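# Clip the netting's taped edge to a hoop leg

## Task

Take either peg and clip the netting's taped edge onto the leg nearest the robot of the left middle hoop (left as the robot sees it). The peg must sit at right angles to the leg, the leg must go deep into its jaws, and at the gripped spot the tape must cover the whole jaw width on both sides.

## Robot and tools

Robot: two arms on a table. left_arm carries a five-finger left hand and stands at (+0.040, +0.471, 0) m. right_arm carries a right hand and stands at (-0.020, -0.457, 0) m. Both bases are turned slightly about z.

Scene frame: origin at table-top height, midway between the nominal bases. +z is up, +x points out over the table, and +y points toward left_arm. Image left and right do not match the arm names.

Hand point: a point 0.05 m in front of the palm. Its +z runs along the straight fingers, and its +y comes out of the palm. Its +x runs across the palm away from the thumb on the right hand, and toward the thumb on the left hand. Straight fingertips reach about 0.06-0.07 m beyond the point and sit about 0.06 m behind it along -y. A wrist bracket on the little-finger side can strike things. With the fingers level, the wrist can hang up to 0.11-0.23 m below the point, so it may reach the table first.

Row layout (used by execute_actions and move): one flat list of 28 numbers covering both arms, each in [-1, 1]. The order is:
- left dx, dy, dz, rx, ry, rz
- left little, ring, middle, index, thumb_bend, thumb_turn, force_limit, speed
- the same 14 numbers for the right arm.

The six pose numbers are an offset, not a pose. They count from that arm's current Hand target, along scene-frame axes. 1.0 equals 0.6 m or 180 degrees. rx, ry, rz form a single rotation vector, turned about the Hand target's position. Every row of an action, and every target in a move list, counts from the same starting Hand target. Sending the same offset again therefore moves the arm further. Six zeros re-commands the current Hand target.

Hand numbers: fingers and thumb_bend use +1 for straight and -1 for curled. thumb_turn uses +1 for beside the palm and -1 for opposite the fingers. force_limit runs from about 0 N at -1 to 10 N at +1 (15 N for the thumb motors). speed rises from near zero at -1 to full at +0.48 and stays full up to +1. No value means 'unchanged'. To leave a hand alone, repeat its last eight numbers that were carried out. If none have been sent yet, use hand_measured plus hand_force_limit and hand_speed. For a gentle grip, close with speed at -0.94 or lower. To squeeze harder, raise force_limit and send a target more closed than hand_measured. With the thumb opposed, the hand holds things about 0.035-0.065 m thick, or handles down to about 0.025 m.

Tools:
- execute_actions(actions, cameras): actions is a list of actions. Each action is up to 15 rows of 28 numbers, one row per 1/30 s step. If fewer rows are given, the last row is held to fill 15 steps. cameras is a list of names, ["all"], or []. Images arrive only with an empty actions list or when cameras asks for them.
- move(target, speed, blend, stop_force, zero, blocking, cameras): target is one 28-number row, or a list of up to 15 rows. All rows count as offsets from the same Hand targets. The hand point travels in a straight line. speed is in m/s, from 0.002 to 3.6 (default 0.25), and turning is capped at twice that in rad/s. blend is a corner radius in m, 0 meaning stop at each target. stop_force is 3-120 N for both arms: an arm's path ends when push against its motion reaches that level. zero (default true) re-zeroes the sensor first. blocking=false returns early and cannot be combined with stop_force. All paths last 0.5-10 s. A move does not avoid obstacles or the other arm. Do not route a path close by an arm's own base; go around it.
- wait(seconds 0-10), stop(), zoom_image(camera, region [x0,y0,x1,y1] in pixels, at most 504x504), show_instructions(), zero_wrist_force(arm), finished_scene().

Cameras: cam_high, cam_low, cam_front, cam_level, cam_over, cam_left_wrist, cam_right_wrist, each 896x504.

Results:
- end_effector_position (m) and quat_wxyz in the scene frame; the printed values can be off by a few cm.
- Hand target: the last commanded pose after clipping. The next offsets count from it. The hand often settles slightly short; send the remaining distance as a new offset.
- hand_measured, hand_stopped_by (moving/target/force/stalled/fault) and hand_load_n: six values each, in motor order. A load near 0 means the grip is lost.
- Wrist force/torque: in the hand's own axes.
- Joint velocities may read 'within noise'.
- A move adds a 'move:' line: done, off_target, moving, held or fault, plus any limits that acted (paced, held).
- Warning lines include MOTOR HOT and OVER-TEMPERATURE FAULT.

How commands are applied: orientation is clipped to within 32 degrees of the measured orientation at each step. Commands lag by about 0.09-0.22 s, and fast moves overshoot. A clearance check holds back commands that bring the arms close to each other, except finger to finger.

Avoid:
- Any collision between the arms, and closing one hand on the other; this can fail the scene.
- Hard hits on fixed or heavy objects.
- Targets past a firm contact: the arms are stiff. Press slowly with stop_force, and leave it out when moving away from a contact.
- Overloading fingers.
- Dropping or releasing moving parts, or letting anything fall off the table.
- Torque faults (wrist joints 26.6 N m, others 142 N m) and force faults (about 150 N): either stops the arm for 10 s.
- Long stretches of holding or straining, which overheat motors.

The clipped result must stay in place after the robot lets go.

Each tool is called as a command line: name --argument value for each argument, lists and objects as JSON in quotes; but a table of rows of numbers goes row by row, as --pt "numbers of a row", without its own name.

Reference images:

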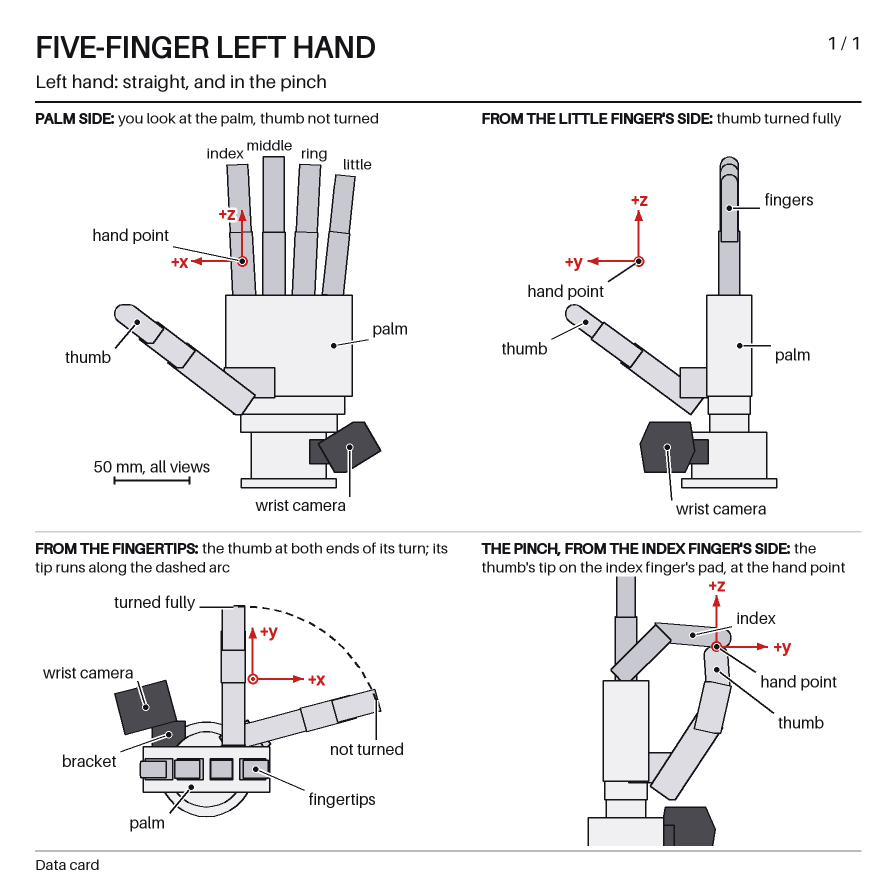

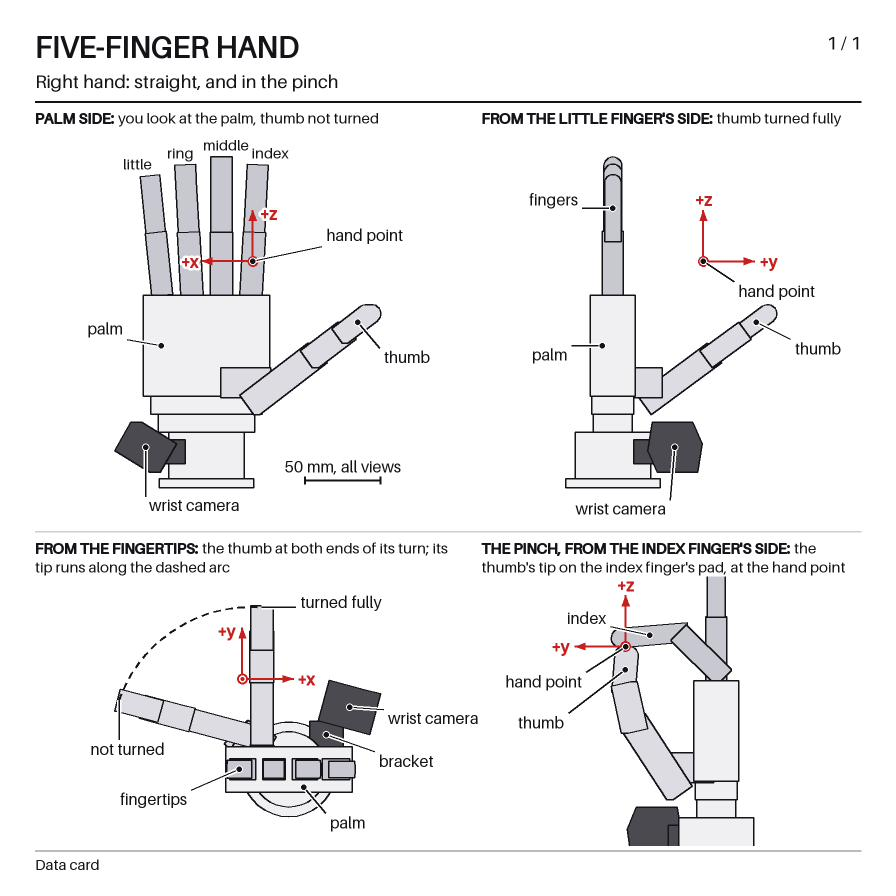

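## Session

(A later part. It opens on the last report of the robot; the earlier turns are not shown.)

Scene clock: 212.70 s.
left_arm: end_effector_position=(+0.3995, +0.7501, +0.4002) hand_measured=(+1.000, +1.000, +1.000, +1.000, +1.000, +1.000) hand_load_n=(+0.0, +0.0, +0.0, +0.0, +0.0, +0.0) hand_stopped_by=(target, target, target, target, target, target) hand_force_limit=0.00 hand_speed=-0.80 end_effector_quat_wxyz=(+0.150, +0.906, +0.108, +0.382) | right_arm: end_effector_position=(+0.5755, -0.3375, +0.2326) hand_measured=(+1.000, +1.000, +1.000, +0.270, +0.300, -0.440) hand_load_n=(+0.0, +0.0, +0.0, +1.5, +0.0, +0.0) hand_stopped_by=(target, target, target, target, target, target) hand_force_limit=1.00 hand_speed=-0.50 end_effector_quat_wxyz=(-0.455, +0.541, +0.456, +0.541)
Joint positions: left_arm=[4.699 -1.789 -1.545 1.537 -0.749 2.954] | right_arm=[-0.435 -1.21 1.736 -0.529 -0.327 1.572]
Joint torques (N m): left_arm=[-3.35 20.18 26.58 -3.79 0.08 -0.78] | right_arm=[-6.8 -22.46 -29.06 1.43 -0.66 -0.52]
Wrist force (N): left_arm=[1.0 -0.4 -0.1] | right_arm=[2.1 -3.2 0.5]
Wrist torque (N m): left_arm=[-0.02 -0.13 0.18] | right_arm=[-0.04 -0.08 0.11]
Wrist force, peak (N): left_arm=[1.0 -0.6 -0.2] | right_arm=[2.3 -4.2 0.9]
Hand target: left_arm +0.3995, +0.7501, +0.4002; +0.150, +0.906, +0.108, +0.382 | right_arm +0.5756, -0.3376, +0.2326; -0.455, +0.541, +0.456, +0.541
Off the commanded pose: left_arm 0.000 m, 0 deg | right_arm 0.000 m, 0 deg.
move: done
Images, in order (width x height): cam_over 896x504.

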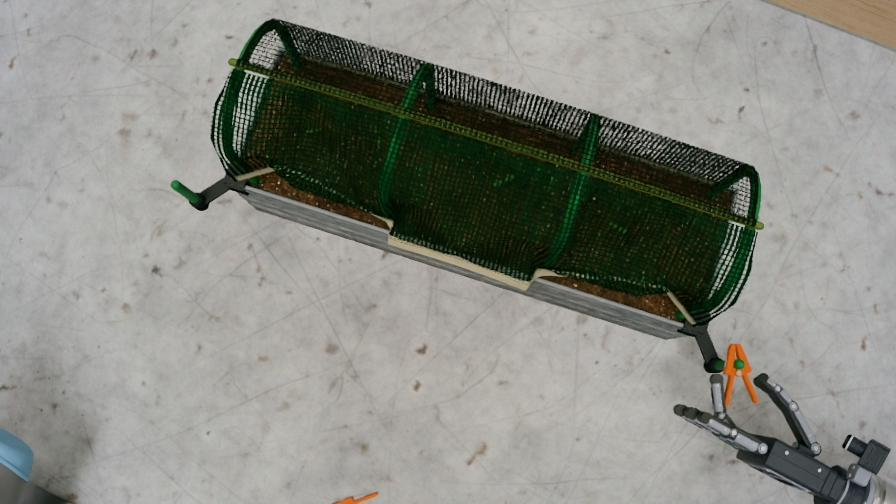

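move --target '[0,0,0,0,0,0,1,1,1,1,1,1,0.0,-0.8,0,0,0,0,0,0,1,1,1,0.27,0.05,-0.44,1.0,-0.6]' --speed 0.03 --cameras '[]'

move --target '[0,0,0,0,0,0,1,1,1,1,1,1,0.0,-0.8,0,0,0,0,0,0,1,1,1,0.27,-0.03,-0.44,1.0,-0.8]' --speed 0.03 --cameras '["cam_over","cam_right_wrist"]'

zoom_image --camera "cam_over" --region '[680, 330, 780, 430]'

zoom_image --camera "cam_right_wrist" --region '[320, 150, 600, 350]'

Scene clock: 213.80 s.
left_arm: end_effector_position=(+0.3995, +0.7501, +0.4002) hand_measured=(+1.000, +1.000, +1.000, +1.000, +1.000, +1.000) hand_load_n=(+0.0, +0.0, +0.0, +0.0, +0.0, +0.0) hand_stopped_by=(target, target, target, target, target, target) hand_force_limit=0.00 hand_speed=-0.80 end_effector_quat_wxyz=(+0.150, +0.906, +0.108, +0.382) | right_arm: end_effector_position=(+0.5756, -0.3376, +0.2326) hand_measured=(+1.000, +1.000, +1.000, +0.270, +0.056, -0.440) hand_load_n=(+0.0, +0.0, +0.0, +3.5, +7.0, +0.0) hand_stopped_by=(target, target, target, target, target, target) hand_force_limit=1.00 hand_speed=-0.60 end_effector_quat_wxyz=(-0.455, +0.541, +0.456, +0.541)
Joint positions: left_arm=[4.699 -1.789 -1.545 1.537 -0.749 2.954] | right_arm=[-0.435 -1.21 1.736 -0.528 -0.328 1.572]
Joint torques (N m): left_arm=[-2.8 19.84 28.13 -3.78 0 -0.59] | right_arm=[-6.56 -23.2 -28.86 1.53 -0.44 -0.91]
Wrist force (N): left_arm=[0.7 -0.3 -0.2] | right_arm=[1.6 0.7 1.6]
Wrist torque (N m): left_arm=[0.00 -0.09 0.16] | right_arm=[-0.04 -0.06 0.11]
Wrist force, peak (N): left_arm=[1.0 -0.7 0.0] | right_arm=[2.4 -3.1 0.3]
Hand target: left_arm +0.3995, +0.7501, +0.4002; +0.150, +0.906, +0.108, +0.382 | right_arm +0.5756, -0.3376, +0.2326; -0.455, +0.541, +0.456, +0.541
Off the commanded pose: left_arm 0.000 m, 0 deg | right_arm 0.000 m, 0 deg.
move: done
No camera images: "cameras" was empty.

Scene clock: 214.37 s.
left_arm: end_effector_position=(+0.3995, +0.7501, +0.4002) hand_measured=(+1.000, +1.000, +1.000, +1.000, +1.000, +1.000) hand_load_n=(+0.0, +0.0, +0.0, +0.0, +0.0, +0.0) hand_stopped_by=(target, target, target, target, target, target) hand_force_limit=0.00 hand_speed=-0.80 end_effector_quat_wxyz=(+0.150, +0.906, +0.108, +0.382) | right_arm: end_effector_position=(+0.5756, -0.3376, +0.2326) hand_measured=(+1.000, +1.000, +1.000, +0.270, -0.020, -0.440) hand_load_n=(+0.0, +0.0, +0.0, +6.5, +12.0, +0.0) hand_stopped_by=(target, target, target, target, stalled, target) hand_force_limit=1.00 hand_speed=-0.80 end_effector_quat_wxyz=(-0.455, +0.541, +0.456, +0.541)
Joint positions: left_arm=[4.699 -1.789 -1.545 1.537 -0.749 2.954] | right_arm=[-0.435 -1.21 1.736 -0.528 -0.328 1.572]
Joint torques (N m): left_arm=[-3.27 19.73 27.4 -4.01 -0.11 -0.51] | right_arm=[-6.34 -24.6 -25.63 1.57 -0.42 -0.87]
Wrist force (N): left_arm=[0.8 -0.2 -0.2] | right_arm=[1.6 -0.3 1.2]
Wrist torque (N m): left_arm=[0.01 -0.11 0.17] | right_arm=[-0.02 -0.08 0.12]
Wrist force, peak (N): left_arm=[1.1 -0.3 0.0] | right_arm=[1.5 1.7 1.5]
Hand target: left_arm +0.3995, +0.7501, +0.4002; +0.150, +0.906, +0.108, +0.382 | right_arm +0.5756, -0.3376, +0.2326; -0.455, +0.541, +0.456, +0.541
Off the commanded pose: left_arm 0.000 m, 0 deg | right_arm 0.000 m, 0 deg.
move: done
Images, in order (width x height): cam_over 896x504, cam_right_wrist 896x504.

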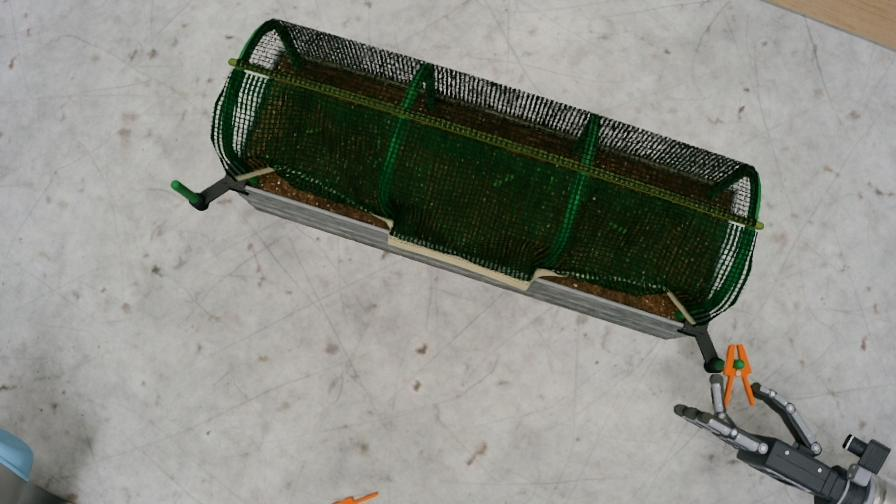

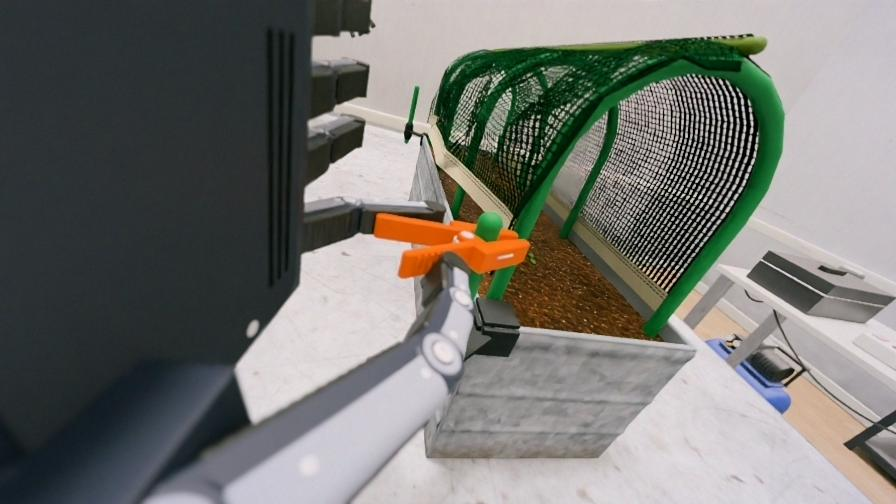

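Scaled by 5.040 from the camera's 896x504 image, which has a finer 1280x720 frame.

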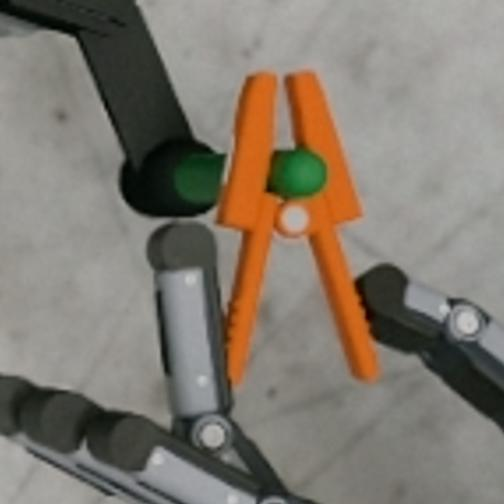

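Scaled by 1.800 from the camera's 896x504 image, which has a finer 1280x720 frame.

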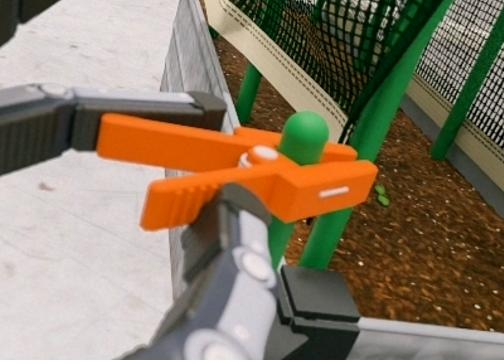

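move --target '[0,0,0,0,0,0,1,1,1,1,1,1,0.0,-0.8,0,0,0,0,0,0,1,1,1,0.27,-0.08,-0.44,1.0,-0.7]' --speed 0.03 --cameras '[]'

move --target '[0,0,0,0,0,0,1,1,1,1,1,1,0.0,-0.8,0,0,0,0,0,0,1,1,1,0.27,-0.13,-0.44,1.0,-0.7]' --speed 0.03 --cameras '["cam_over"]'

zoom_image --camera "cam_over" --region '[680, 330, 780, 430]'

Scene clock: 215.13 s.
left_arm: end_effector_position=(+0.3995, +0.7501, +0.4002) hand_measured=(+1.000, +1.000, +1.000, +1.000, +1.000, +1.000) hand_load_n=(-0.5, +0.0, +0.0, +0.0, +0.0, +0.0) hand_stopped_by=(target, target, target, target, target, target) hand_force_limit=0.00 hand_speed=-0.80 end_effector_quat_wxyz=(+0.150, +0.906, +0.108, +0.382) | right_arm: end_effector_position=(+0.5756, -0.3376, +0.2326) hand_measured=(+1.000, +1.000, +1.000, +0.270, -0.070, -0.440) hand_load_n=(+0.0, +0.0, +0.0, +8.0, +14.0, +0.0) hand_stopped_by=(target, target, target, target, stalled, target) hand_force_limit=1.00 hand_speed=-0.70 end_effector_quat_wxyz=(-0.455, +0.541, +0.456, +0.541)
Joint positions: left_arm=[4.699 -1.789 -1.545 1.537 -0.749 2.954] | right_arm=[-0.435 -1.21 1.736 -0.528 -0.328 1.572]
Joint torques (N m): left_arm=[-2.06 19.76 27.44 -3.82 0.08 -0.64] | right_arm=[-5.8 -26.5 -23.25 1.45 -0.33 -0.99]
Wrist force (N): left_arm=[0.9 -0.2 -0.1] | right_arm=[1.2 -0.9 1.1]
Wrist torque (N m): left_arm=[0.01 -0.12 0.17] | right_arm=[0.04 -0.03 0.10]
Wrist force, peak (N): left_arm=[1.0 -0.4 -0.3] | right_arm=[1.7 0.1 1.6]
Hand target: left_arm +0.3995, +0.7501, +0.4002; +0.150, +0.906, +0.108, +0.382 | right_arm +0.5756, -0.3376, +0.2326; -0.455, +0.541, +0.456, +0.541
Off the commanded pose: left_arm 0.000 m, 0 deg | right_arm 0.000 m, 0 deg.
move: done
No camera images: "cameras" was empty.

Scene clock: 215.63 s.
left_arm: end_effector_position=(+0.3995, +0.7501, +0.4002) hand_measured=(+1.000, +1.000, +1.000, +1.000, +1.000, +1.000) hand_load_n=(+0.0, +0.0, +0.0, +0.0, +0.0, +0.0) hand_stopped_by=(target, target, target, target, target, target) hand_force_limit=0.00 hand_speed=-0.80 end_effector_quat_wxyz=(+0.150, +0.906, +0.108, +0.382) | right_arm: end_effector_position=(+0.5756, -0.3376, +0.2326) hand_measured=(+1.000, +1.000, +1.000, +0.270, -0.118, -0.440) hand_load_n=(+0.0, +0.0, +0.0, +8.5, +14.0, -0.5) hand_stopped_by=(target, target, target, target, stalled, target) hand_force_limit=1.00 hand_speed=-0.70 end_effector_quat_wxyz=(-0.455, +0.541, +0.456, +0.541)
Joint positions: left_arm=[4.699 -1.789 -1.545 1.537 -0.749 2.954] | right_arm=[-0.435 -1.21 1.736 -0.528 -0.328 1.572]
Joint torques (N m): left_arm=[-2.34 19.8 28.15 -3.66 -0.18 -0.74] | right_arm=[-5.18 -26.92 -21.47 1.59 -0.21 -0.86]
Wrist force (N): left_arm=[0.8 -0.4 0.0] | right_arm=[1.7 -0.7 0.7]
Wrist torque (N m): left_arm=[-0.02 -0.11 0.17] | right_arm=[0.02 -0.10 0.12]
Wrist force, peak (N): left_arm=[0.8 -0.5 -0.2] | right_arm=[1.5 -0.9 1.3]
Hand target: left_arm +0.3995, +0.7501, +0.4002; +0.150, +0.906, +0.108, +0.382 | right_arm +0.5756, -0.3376, +0.2326; -0.455, +0.541, +0.456, +0.541
Off the commanded pose: left_arm 0.000 m, 0 deg | right_arm 0.000 m, 0 deg.
move: done
Images, in order (width x height): cam_over 896x504.

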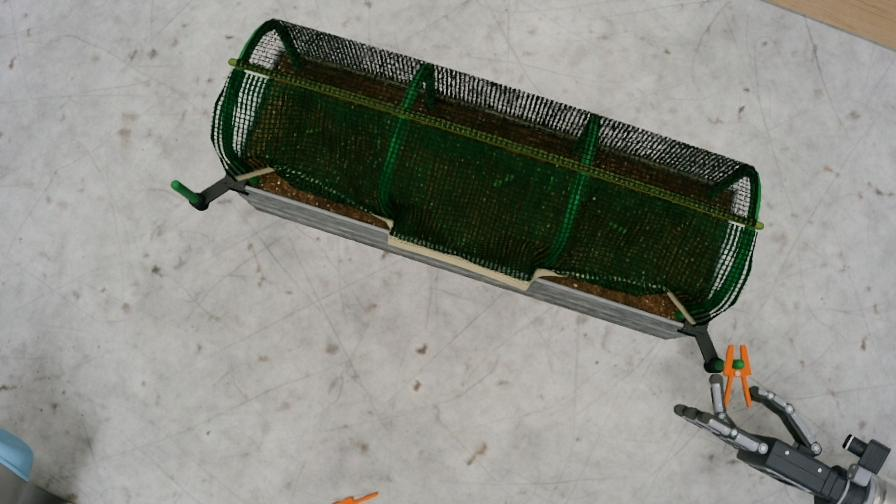

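Scaled by 5.040 from the camera's 896x504 image, which has a finer 1280x720 frame.

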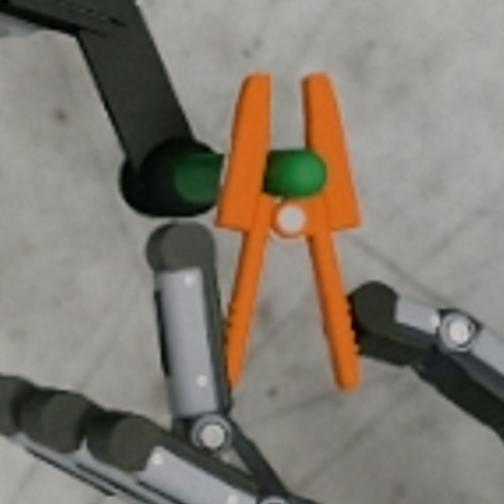

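move --target '[0,0,0,0,0,0,1,1,1,1,1,1,0.0,-0.8,0,0,0,0,0,0,1,1,1,0.22,-0.12,-0.44,1.0,-0.7]' --speed 0.03 --cameras '[]'

move --target '[0,0,0,0,0,0,1,1,1,1,1,1,0.0,-0.8,0,0,0,0,0,0,1,1,1,0.22,-0.18,-0.44,1.0,-0.7]' --speed 0.03 --cameras '["cam_over"]'

zoom_image --camera "cam_over" --region '[680, 330, 780, 430]'

Scene clock: 216.67 s.
left_arm: end_effector_position=(+0.3995, +0.7501, +0.4002) hand_measured=(+1.000, +1.000, +1.000, +1.000, +1.000, +1.000) hand_load_n=(+0.0, +0.0, +0.0, +0.0, +0.0, +0.0) hand_stopped_by=(target, target, target, target, target, target) hand_force_limit=0.00 hand_speed=-0.80 end_effector_quat_wxyz=(+0.150, +0.906, +0.108, +0.382) | right_arm: end_effector_position=(+0.5756, -0.3376, +0.2326) hand_measured=(+1.000, +1.000, +1.000, +0.222, -0.112, -0.440) hand_load_n=(+0.0, +0.0, +0.0, +8.5, +13.5, +0.0) hand_stopped_by=(target, target, target, target, target, target) hand_force_limit=1.00 hand_speed=-0.70 end_effector_quat_wxyz=(-0.455, +0.541, +0.456, +0.541)
Joint positions: left_arm=[4.699 -1.789 -1.545 1.537 -0.749 2.954] | right_arm=[-0.435 -1.21 1.736 -0.528 -0.328 1.572]
Joint torques (N m): left_arm=[-3.45 20.17 27.29 -3.66 0.08 -0.63] | right_arm=[-4.19 -28.42 -17.74 1.55 -0.13 -0.85]
Wrist force (N): left_arm=[0.9 -0.4 -0.2] | right_arm=[1.7 -1.8 -0.8]
Wrist torque (N m): left_arm=[-0.01 -0.12 0.18] | right_arm=[0.05 -0.05 0.10]
Wrist force, peak (N): left_arm=[0.9 -0.4 -0.2] | right_arm=[2.0 -2.4 -1.1]
Hand target: left_arm +0.3995, +0.7501, +0.4002; +0.150, +0.906, +0.108, +0.382 | right_arm +0.5756, -0.3376, +0.2326; -0.455, +0.541, +0.456, +0.541
Off the commanded pose: left_arm 0.000 m, 0 deg | right_arm 0.000 m, 0 deg.
move: done
No camera images: "cameras" was empty.

Scene clock: 217.17 s.
left_arm: end_effector_position=(+0.3995, +0.7501, +0.4002) hand_measured=(+1.000, +1.000, +1.000, +1.000, +1.000, +1.000) hand_load_n=(+0.0, +0.0, +0.0, +0.0, -0.5, +0.0) hand_stopped_by=(target, target, target, target, target, target) hand_force_limit=0.00 hand_speed=-0.80 end_effector_quat_wxyz=(+0.150, +0.906, +0.108, +0.382) | right_arm: end_effector_position=(+0.5756, -0.3376, +0.2326) hand_measured=(+1.000, +1.000, +1.000, +0.222, -0.132, -0.440) hand_load_n=(+0.0, +0.0, +0.0, +8.5, +14.5, -0.5) hand_stopped_by=(target, target, target, target, force, target) hand_force_limit=1.00 hand_speed=-0.70 end_effector_quat_wxyz=(-0.455, +0.541, +0.456, +0.541)
Joint positions: left_arm=[4.699 -1.789 -1.545 1.537 -0.749 2.954] | right_arm=[-0.435 -1.21 1.736 -0.528 -0.328 1.572]
Joint torques (N m): left_arm=[-2.92 20.77 29.25 -3.79 -0.05 -0.37] | right_arm=[-3.94 -29.51 -15.57 1.52 -0.02 -0.89]
Wrist force (N): left_arm=[0.7 -0.4 0.0] | right_arm=[2.2 -0.6 0.1]
Wrist torque (N m): left_arm=[-0.03 -0.09 0.17] | right_arm=[0.02 -0.12 0.13]
Wrist force, peak (N): left_arm=[0.9 -0.3 -0.4] | right_arm=[2.1 -2.1 -0.7]
Hand target: left_arm +0.3995, +0.7501, +0.4002; +0.150, +0.906, +0.108, +0.382 | right_arm +0.5756, -0.3376, +0.2326; -0.455, +0.541, +0.456, +0.541
Off the commanded pose: left_arm 0.000 m, 0 deg | right_arm 0.000 m, 0 deg.
move: done
Images, in order (width x height): cam_over 896x504.

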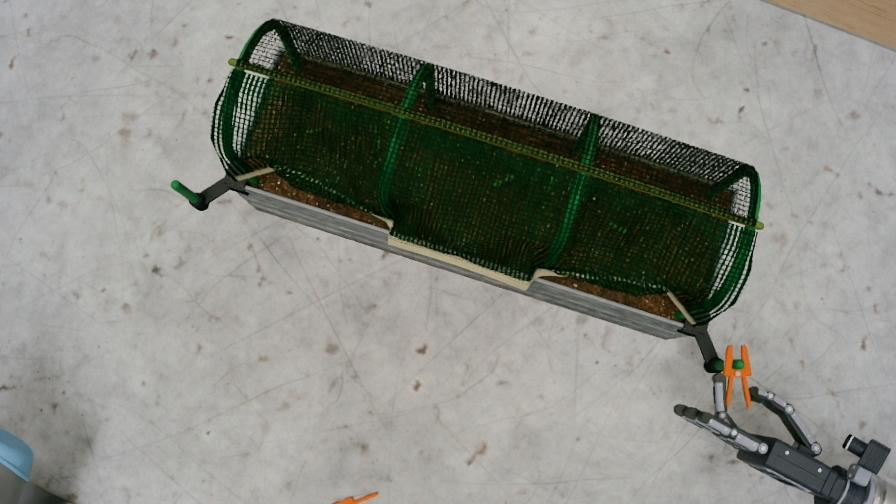

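Scaled by 5.040 from the camera's 896x504 image, which has a finer 1280x720 frame.

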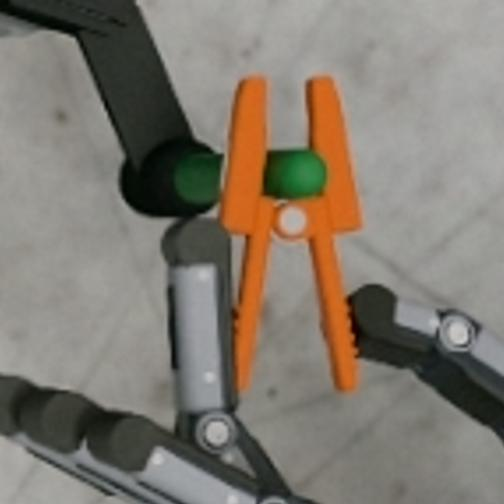

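move --target '[0,0,0,0,0,0,1,1,1,1,1,1,0.0,-0.8,0,0,0,0,0,0,1,1,1,0.17,-0.18,-0.44,1.0,-0.7]' --speed 0.03 --cameras '["cam_over"]'

zoom_image --camera "cam_over" --region '[680, 330, 780, 430]'

Scene clock: 217.87 s.
left_arm: end_effector_position=(+0.3995, +0.7501, +0.4002) hand_measured=(+1.000, +1.000, +1.000, +1.000, +1.000, +1.000) hand_load_n=(+0.5, +0.0, +0.0, +0.0, +0.0, +0.0) hand_stopped_by=(target, target, target, target, target, target) hand_force_limit=0.00 hand_speed=-0.80 end_effector_quat_wxyz=(+0.150, +0.906, +0.108, +0.382) | right_arm: end_effector_position=(+0.5756, -0.3376, +0.2326) hand_measured=(+1.000, +1.000, +1.000, +0.200, -0.132, -0.440) hand_load_n=(+0.0, +0.0, +0.0, +11.0, +15.0, -0.5) hand_stopped_by=(target, target, target, force, force, target) hand_force_limit=1.00 hand_speed=-0.70 end_effector_quat_wxyz=(-0.455, +0.541, +0.456, +0.541)
Joint positions: left_arm=[4.699 -1.789 -1.545 1.537 -0.749 2.954] | right_arm=[-0.435 -1.21 1.736 -0.528 -0.328 1.572]
Joint torques (N m): left_arm=[-3.94 20.21 27.25 -3.85 -0.08 -0.49] | right_arm=[-3.73 -30.92 -12.47 1.55 0.21 -0.84]
Wrist force (N): left_arm=[1.0 -0.1 -0.1] | right_arm=[2.0 -1.3 1.2]
Wrist torque (N m): left_arm=[0.02 -0.14 0.18] | right_arm=[0.10 -0.08 0.13]
Wrist force, peak (N): left_arm=[0.9 -0.5 -0.1] | right_arm=[2.1 -2.0 1.0]
Hand target: left_arm +0.3995, +0.7501, +0.4002; +0.150, +0.906, +0.108, +0.382 | right_arm +0.5756, -0.3376, +0.2326; -0.455, +0.541, +0.456, +0.541
Off the commanded pose: left_arm 0.000 m, 0 deg | right_arm 0.000 m, 0 deg.
move: done
Images, in order (width x height): cam_over 896x504.

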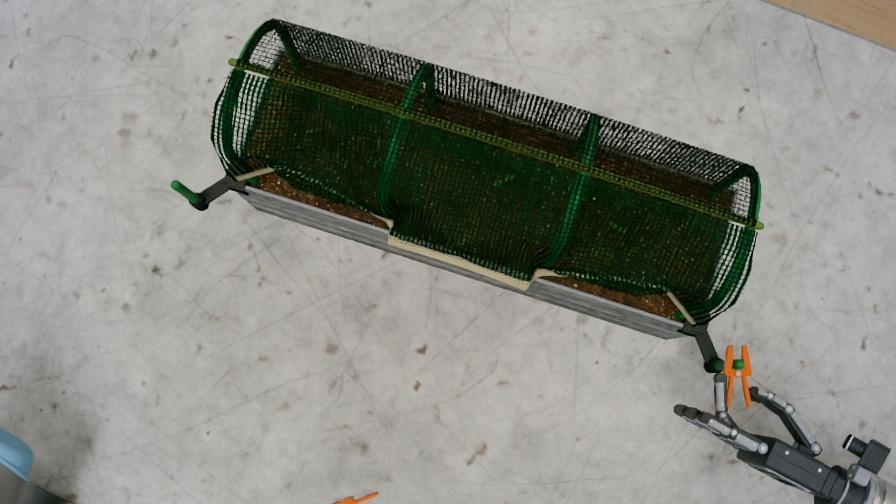

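Scaled by 5.040 from the camera's 896x504 image, which has a finer 1280x720 frame.

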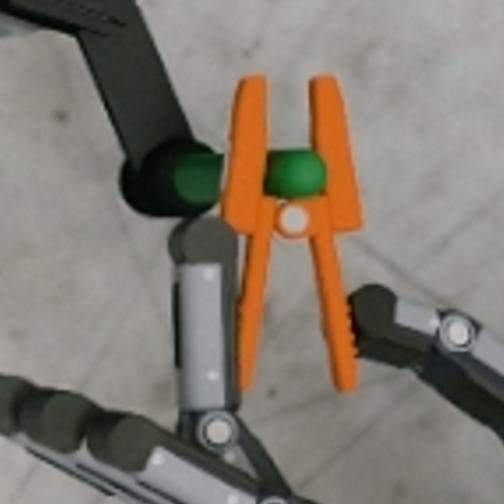

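move --target '[0,0,0,0,0,0,1,1,1,1,1,1,0.0,-0.8,0,0,0,0,0,0,1,1,1,0.24,0.10,-0.44,1.0,-0.5]' --speed 0.03 --cameras '[]'

move --target '[0,0,0,0,0,0,1,1,1,1,1,1,0.0,-0.8,-0.0060,-0.0021,0,0,0,0,1,1,1,0.24,0.10,-0.44,1.0,-0.5]' --speed 0.02 --cameras '["cam_over"]'

zoom_image --camera "cam_over" --region '[680, 330, 780, 430]'

Scene clock: 220.57 s.
left_arm: end_effector_position=(+0.3995, +0.7501, +0.4002) hand_measured=(+1.000, +1.000, +1.000, +1.000, +1.000, +1.000) hand_load_n=(+0.0, +0.0, +0.0, +0.0, +0.0, +0.0) hand_stopped_by=(target, target, target, target, target, target) hand_force_limit=0.00 hand_speed=-0.80 end_effector_quat_wxyz=(+0.150, +0.906, +0.108, +0.382) | right_arm: end_effector_position=(+0.5756, -0.3376, +0.2326) hand_measured=(+1.000, +1.000, +1.000, +0.240, +0.100, -0.440) hand_load_n=(+0.0, +0.0, +0.0, +0.5, +1.0, +0.0) hand_stopped_by=(target, target, target, target, target, target) hand_force_limit=1.00 hand_speed=-0.50 end_effector_quat_wxyz=(-0.455, +0.541, +0.456, +0.541)
Joint positions: left_arm=[4.699 -1.789 -1.545 1.537 -0.749 2.954] | right_arm=[-0.435 -1.21 1.736 -0.528 -0.328 1.572]
Joint torques (N m): left_arm=[-2.79 20.12 28.24 -3.8 0.01 -0.55] | right_arm=[-0.58 -34.92 -4.07 1.59 0.53 -0.89]
Wrist force (N): left_arm=[0.7 -0.3 -0.2] | right_arm=[2.5 0.1 -1.3]
Wrist torque (N m): left_arm=[0.01 -0.11 0.16] | right_arm=[-0.02 -0.11 0.12]
Wrist force, peak (N): left_arm=[1.0 -0.6 -0.1] | right_arm=[2.1 1.4 -6.4]
Hand target: left_arm +0.3995, +0.7501, +0.4002; +0.150, +0.906, +0.108, +0.382 | right_arm +0.5756, -0.3376, +0.2326; -0.455, +0.541, +0.456, +0.541
Off the commanded pose: left_arm 0.000 m, 0 deg | right_arm 0.000 m, 0 deg.
move: done
No camera images: "cameras" was empty.

Scene clock: 221.33 s.
left_arm: end_effector_position=(+0.3995, +0.7501, +0.4002) hand_measured=(+1.000, +1.000, +1.000, +1.000, +1.000, +1.000) hand_load_n=(-0.5, +0.0, +0.0, +0.0, +0.0, +0.0) hand_stopped_by=(target, target, target, target, target, target) hand_force_limit=0.00 hand_speed=-0.80 end_effector_quat_wxyz=(+0.150, +0.906, +0.108, +0.382) | right_arm: end_effector_position=(+0.5722, -0.3389, +0.2326) hand_measured=(+1.000, +1.000, +1.000, +0.240, +0.102, -0.440) hand_load_n=(+0.0, +0.0, +0.0, +1.0, +3.5, +0.0) hand_stopped_by=(target, target, target, target, target, target) hand_force_limit=1.00 hand_speed=-0.50 end_effector_quat_wxyz=(-0.455, +0.541, +0.456, +0.541)
Joint positions: left_arm=[4.699 -1.789 -1.545 1.537 -0.749 2.954] | right_arm=[-0.441 -1.217 1.745 -0.531 -0.333 1.572]
Joint torques (N m): left_arm=[-3.04 20.9 27.66 -3.8 0.06 -0.33] | right_arm=[-5.38 -40.53 -1.7 -0.89 -1.99 -0.69]
Wrist force (N): left_arm=[0.7 -0.3 -0.2] | right_arm=[1.6 2.7 0.2]
Wrist torque (N m): left_arm=[0.00 -0.09 0.17] | right_arm=[-0.01 -0.04 0.10]
Wrist force, peak (N): left_arm=[0.9 -0.4 -0.1] | right_arm=[1.7 2.8 0.1]
Hand target: left_arm +0.3995, +0.7501, +0.4002; +0.150, +0.906, +0.108, +0.382 | right_arm +0.5720, -0.3389, +0.2326; -0.455, +0.541, +0.456, +0.541
Off the commanded pose: left_arm 0.000 m, 0 deg | right_arm 0.000 m, 0 deg.
move: done
Images, in order (width x height): cam_over 896x504.

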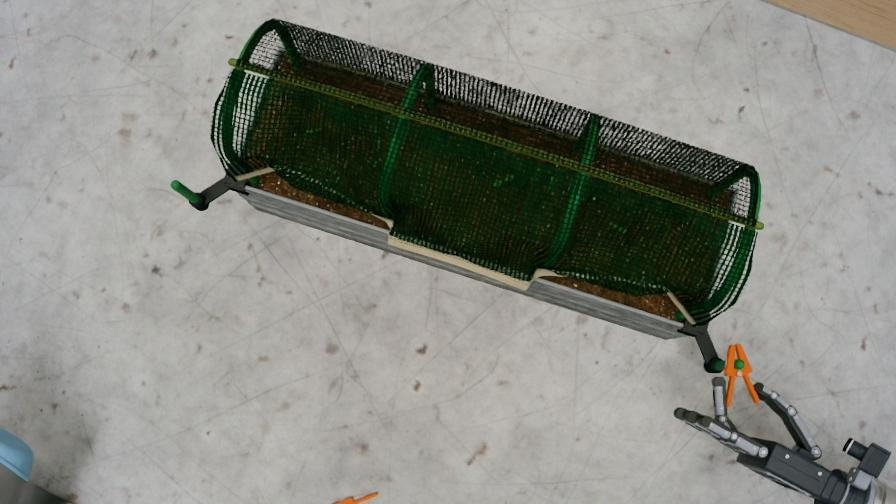

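Scaled by 5.040 from the camera's 896x504 image, which has a finer 1280x720 frame.

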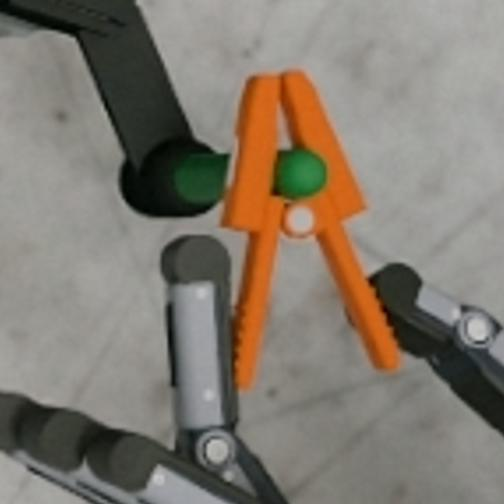

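move --target '[0,0,0,0,0,0,1,1,1,1,1,1,0.0,-0.8,0,0,0,0,0,0,1,1,1,0.24,0.0,-0.44,1.0,-0.7]' --speed 0.03 --cameras '[]'

move --target '[0,0,0,0,0,0,1,1,1,1,1,1,0.0,-0.8,0,0,0,0,0,0,1,1,1,0.24,-0.06,-0.44,1.0,-0.7]' --speed 0.03 --cameras '["cam_over"]'

zoom_image --camera "cam_over" --region '[680, 330, 780, 430]'

Scene clock: 222.13 s.
left_arm: end_effector_position=(+0.3995, +0.7501, +0.4002) hand_measured=(+1.000, +1.000, +1.000, +1.000, +1.000, +1.000) hand_load_n=(+0.0, +0.0, +0.0, +0.0, +0.0, +0.0) hand_stopped_by=(target, target, target, target, target, target) hand_force_limit=0.00 hand_speed=-0.80 end_effector_quat_wxyz=(+0.150, +0.906, +0.108, +0.382) | right_arm: end_effector_position=(+0.5720, -0.3389, +0.2326) hand_measured=(+1.000, +1.000, +1.000, +0.242, +0.008, -0.440) hand_load_n=(+0.0, +0.0, +0.0, +5.0, +10.5, +0.5) hand_stopped_by=(target, target, target, target, target, target) hand_force_limit=1.00 hand_speed=-0.70 end_effector_quat_wxyz=(-0.455, +0.541, +0.456, +0.541)
Joint positions: left_arm=[4.699 -1.789 -1.545 1.537 -0.749 2.954] | right_arm=[-0.441 -1.217 1.746 -0.531 -0.333 1.572]
Joint torques (N m): left_arm=[-2.59 20.79 28.57 -3.81 0.02 -0.52] | right_arm=[-5.64 -40.98 -2.79 -0.1 -2.1 0.49]
Wrist force (N): left_arm=[0.7 -0.4 -0.2] | right_arm=[1.6 5.0 2.2]
Wrist torque (N m): left_arm=[-0.02 -0.10 0.17] | right_arm=[-0.07 -0.06 0.15]
Wrist force, peak (N): left_arm=[1.0 -0.5 -0.2] | right_arm=[1.5 6.0 2.0]
Hand target: left_arm +0.3995, +0.7501, +0.4002; +0.150, +0.906, +0.108, +0.382 | right_arm +0.5720, -0.3389, +0.2326; -0.455, +0.541, +0.456, +0.541
Off the commanded pose: left_arm 0.000 m, 0 deg | right_arm 0.000 m, 0 deg.
move: done
No camera images: "cameras" was empty.

Scene clock: 222.63 s.
left_arm: end_effector_position=(+0.3995, +0.7501, +0.4002) hand_measured=(+1.000, +1.000, +1.000, +1.000, +1.000, +1.000) hand_load_n=(+0.0, +0.0, +0.0, +0.0, +0.0, +0.0) hand_stopped_by=(target, target, target, target, target, target) hand_force_limit=0.00 hand_speed=-0.80 end_effector_quat_wxyz=(+0.150, +0.906, +0.108, +0.382) | right_arm: end_effector_position=(+0.5720, -0.3389, +0.2326) hand_measured=(+1.000, +1.000, +1.000, +0.242, -0.050, -0.440) hand_load_n=(+0.0, +0.5, +0.0, +7.0, +12.5, +0.5) hand_stopped_by=(target, target, target, target, stalled, target) hand_force_limit=1.00 hand_speed=-0.70 end_effector_quat_wxyz=(-0.455, +0.541, +0.456, +0.541)
Joint positions: left_arm=[4.699 -1.789 -1.545 1.537 -0.749 2.954] | right_arm=[-0.441 -1.217 1.746 -0.531 -0.333 1.572]
Joint torques (N m): left_arm=[-2.63 21.53 27.5 -3.89 0.07 -0.64] | right_arm=[-6.16 -40.22 -4.68 0.56 -1.05 0.54]
Wrist force (N): left_arm=[0.8 -0.5 -0.2] | right_arm=[1.6 1.7 1.8]
Wrist torque (N m): left_arm=[-0.03 -0.12 0.18] | right_arm=[0.02 -0.06 0.14]
Wrist force, peak (N): left_arm=[1.0 -0.4 -0.1] | right_arm=[1.7 5.3 2.2]
Hand target: left_arm +0.3995, +0.7501, +0.4002; +0.150, +0.906, +0.108, +0.382 | right_arm +0.5720, -0.3389, +0.2326; -0.455, +0.541, +0.456, +0.541
Off the commanded pose: left_arm 0.000 m, 0 deg | right_arm 0.000 m, 0 deg.
move: done
Images, in order (width x height): cam_over 896x504.

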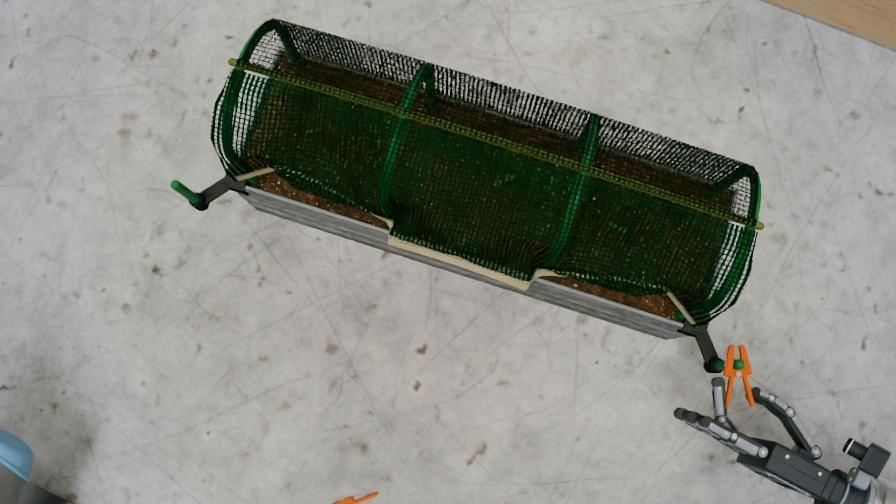

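Scaled by 5.040 from the camera's 896x504 image, which has a finer 1280x720 frame.

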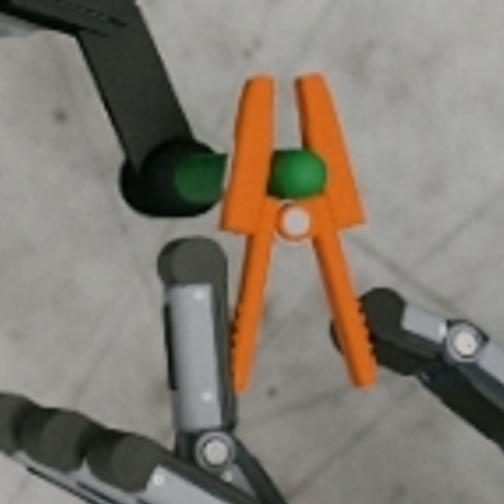

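execute_actions --actions '[]'

zoom_image --camera "cam_right_wrist" --region '[340, 160, 580, 330]'

zoom_image --camera "cam_front" --region '[600, 150, 896, 360]'

zoom_image --camera "cam_level" --region '[700, 150, 896, 300]'

Scene clock: 222.97 s.
left_arm: end_effector_position=(+0.3995, +0.7501, +0.4002) hand_measured=(+1.000, +1.000, +1.000, +1.000, +1.000, +1.000) hand_load_n=(+0.0, +0.0, +0.0, +0.0, +0.0, +0.0) hand_stopped_by=(target, target, target, target, target, target) hand_force_limit=0.00 hand_speed=-0.80 end_effector_quat_wxyz=(+0.150, +0.906, +0.108, +0.382) | right_arm: end_effector_position=(+0.5720, -0.3389, +0.2326) hand_measured=(+1.000, +1.000, +1.000, +0.242, -0.050, -0.440) hand_load_n=(+0.0, +0.0, +0.0, +7.0, +12.5, +0.5) hand_stopped_by=(target, target, target, target, stalled, target) hand_force_limit=1.00 hand_speed=-0.70 end_effector_quat_wxyz=(-0.455, +0.541, +0.456, +0.541)
Joint positions: left_arm=[4.699 -1.789 -1.545 1.537 -0.749 2.954] | right_arm=[-0.441 -1.217 1.746 -0.531 -0.333 1.572]
Joint velocities: within noise
Joint torques (N m): left_arm=[-2.32 19.85 27.79 -3.87 -0.04 -0.45] | right_arm=[-6.17 -39.8 -5.64 1.06 -0.24 0.54]
Wrist force (N): left_arm=[0.7 -0.4 -0.1] | right_arm=[1.8 1.6 1.9]
Wrist torque (N m): left_arm=[-0.03 -0.10 0.17] | right_arm=[-0.02 -0.10 0.15]
Wrist force, peak (N): left_arm=[0.9 -0.5 0.1] | right_arm=[1.6 1.8 2.0]
Hand target: left_arm +0.3995, +0.7501, +0.4002; +0.150, +0.906, +0.108, +0.382 | right_arm +0.5720, -0.3389, +0.2326; -0.455, +0.541, +0.456, +0.541
Off the commanded pose: left_arm 0.000 m, 0 deg | right_arm 0.000 m, 0 deg.

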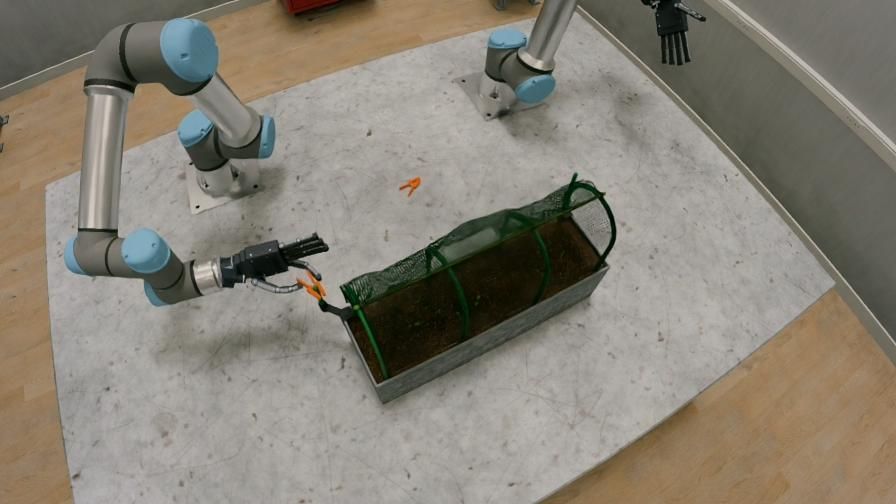

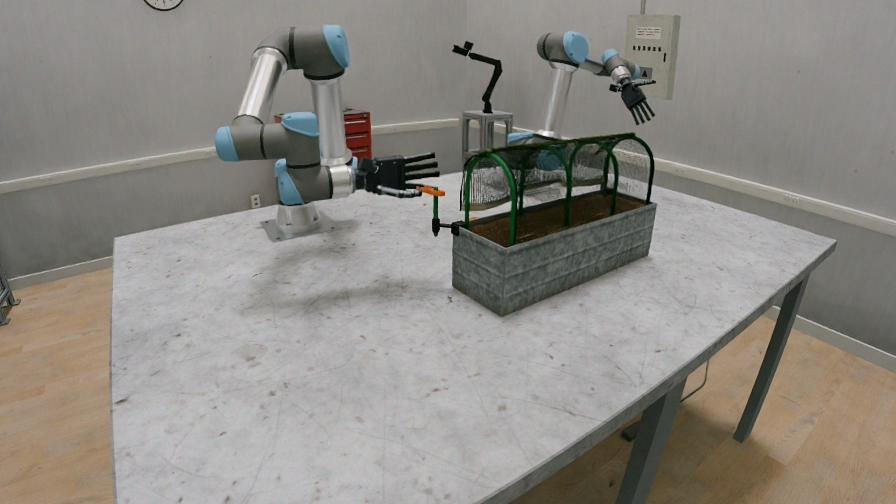

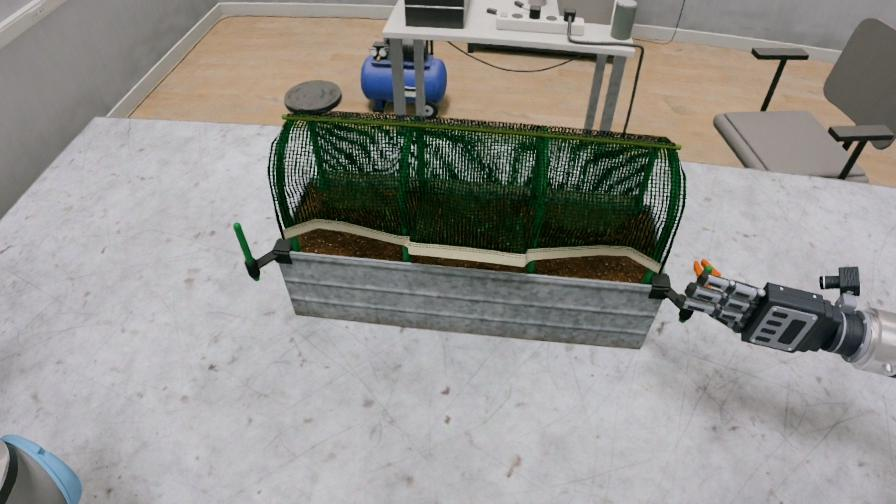

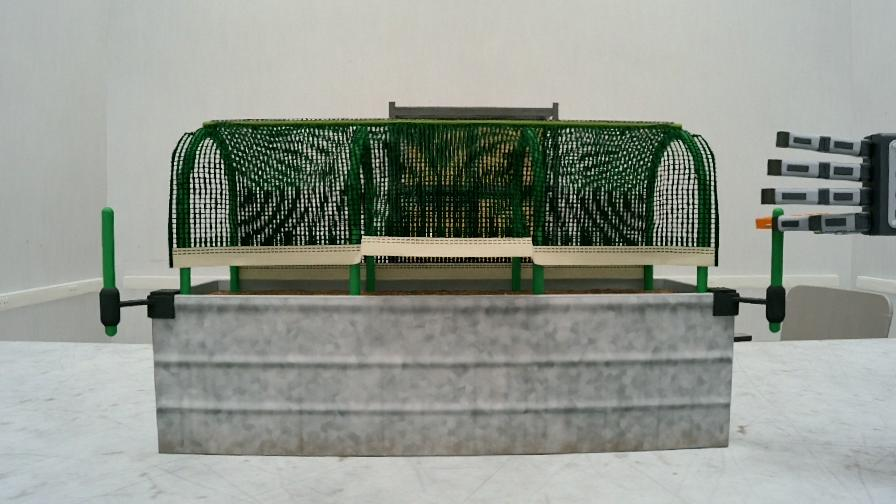

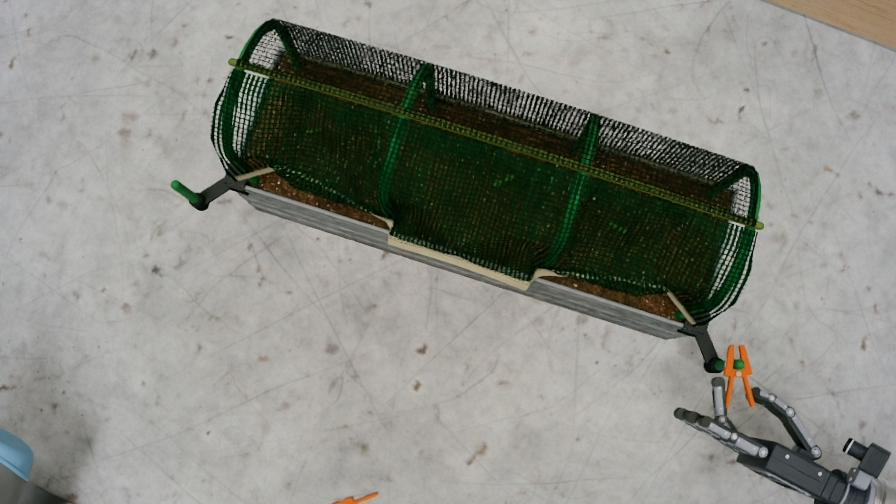

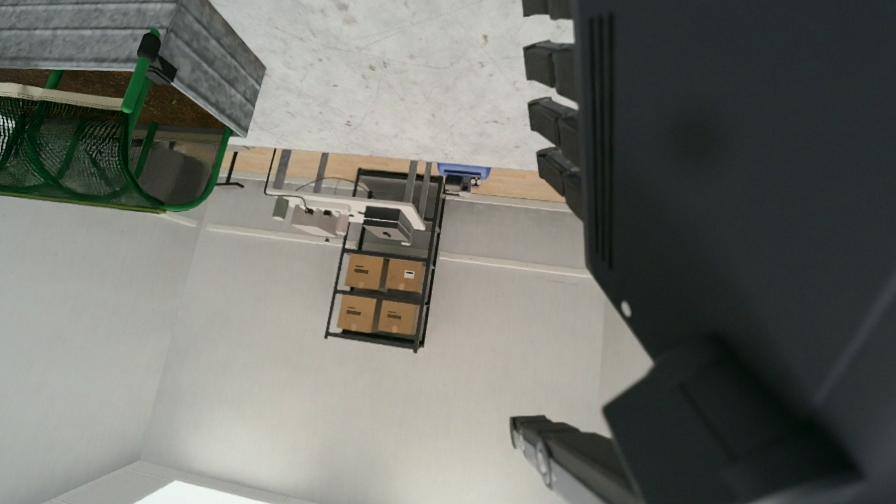

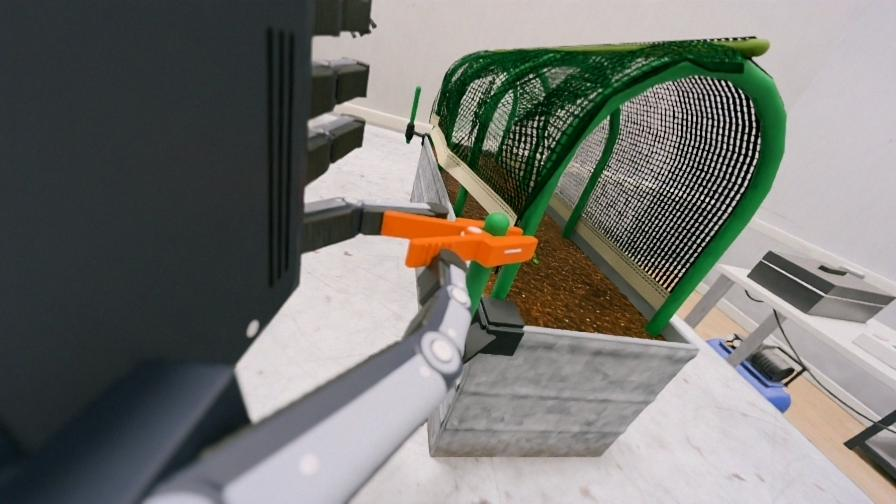

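Scaled by 2.100 from the camera's 896x504 image, which has a finer 1280x720 frame.

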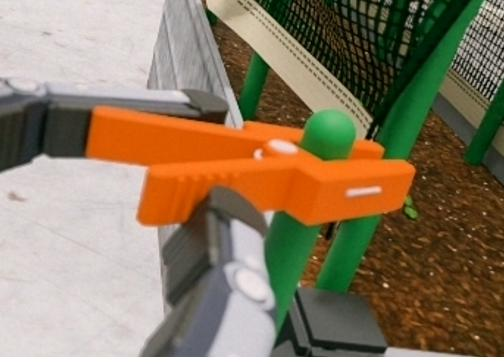

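Scaled by 1.703 from the camera's 896x504 image, which has a finer 1280x720 frame.

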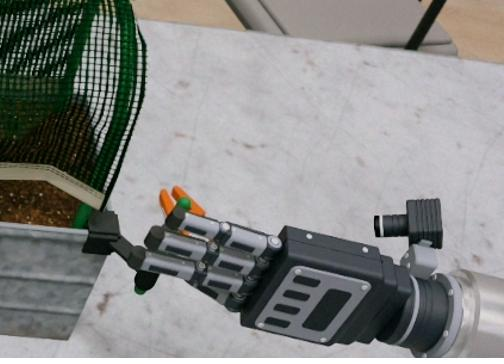

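Scaled by 2.571 from the camera's 896x504 image, which has a finer 1280x720 frame.

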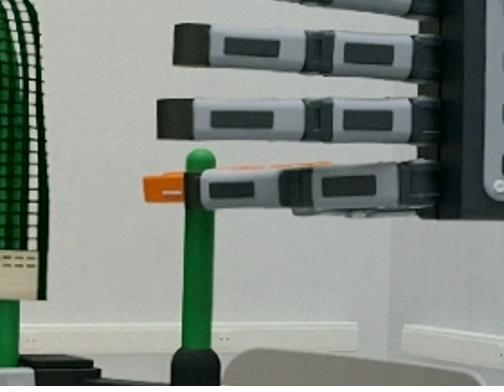

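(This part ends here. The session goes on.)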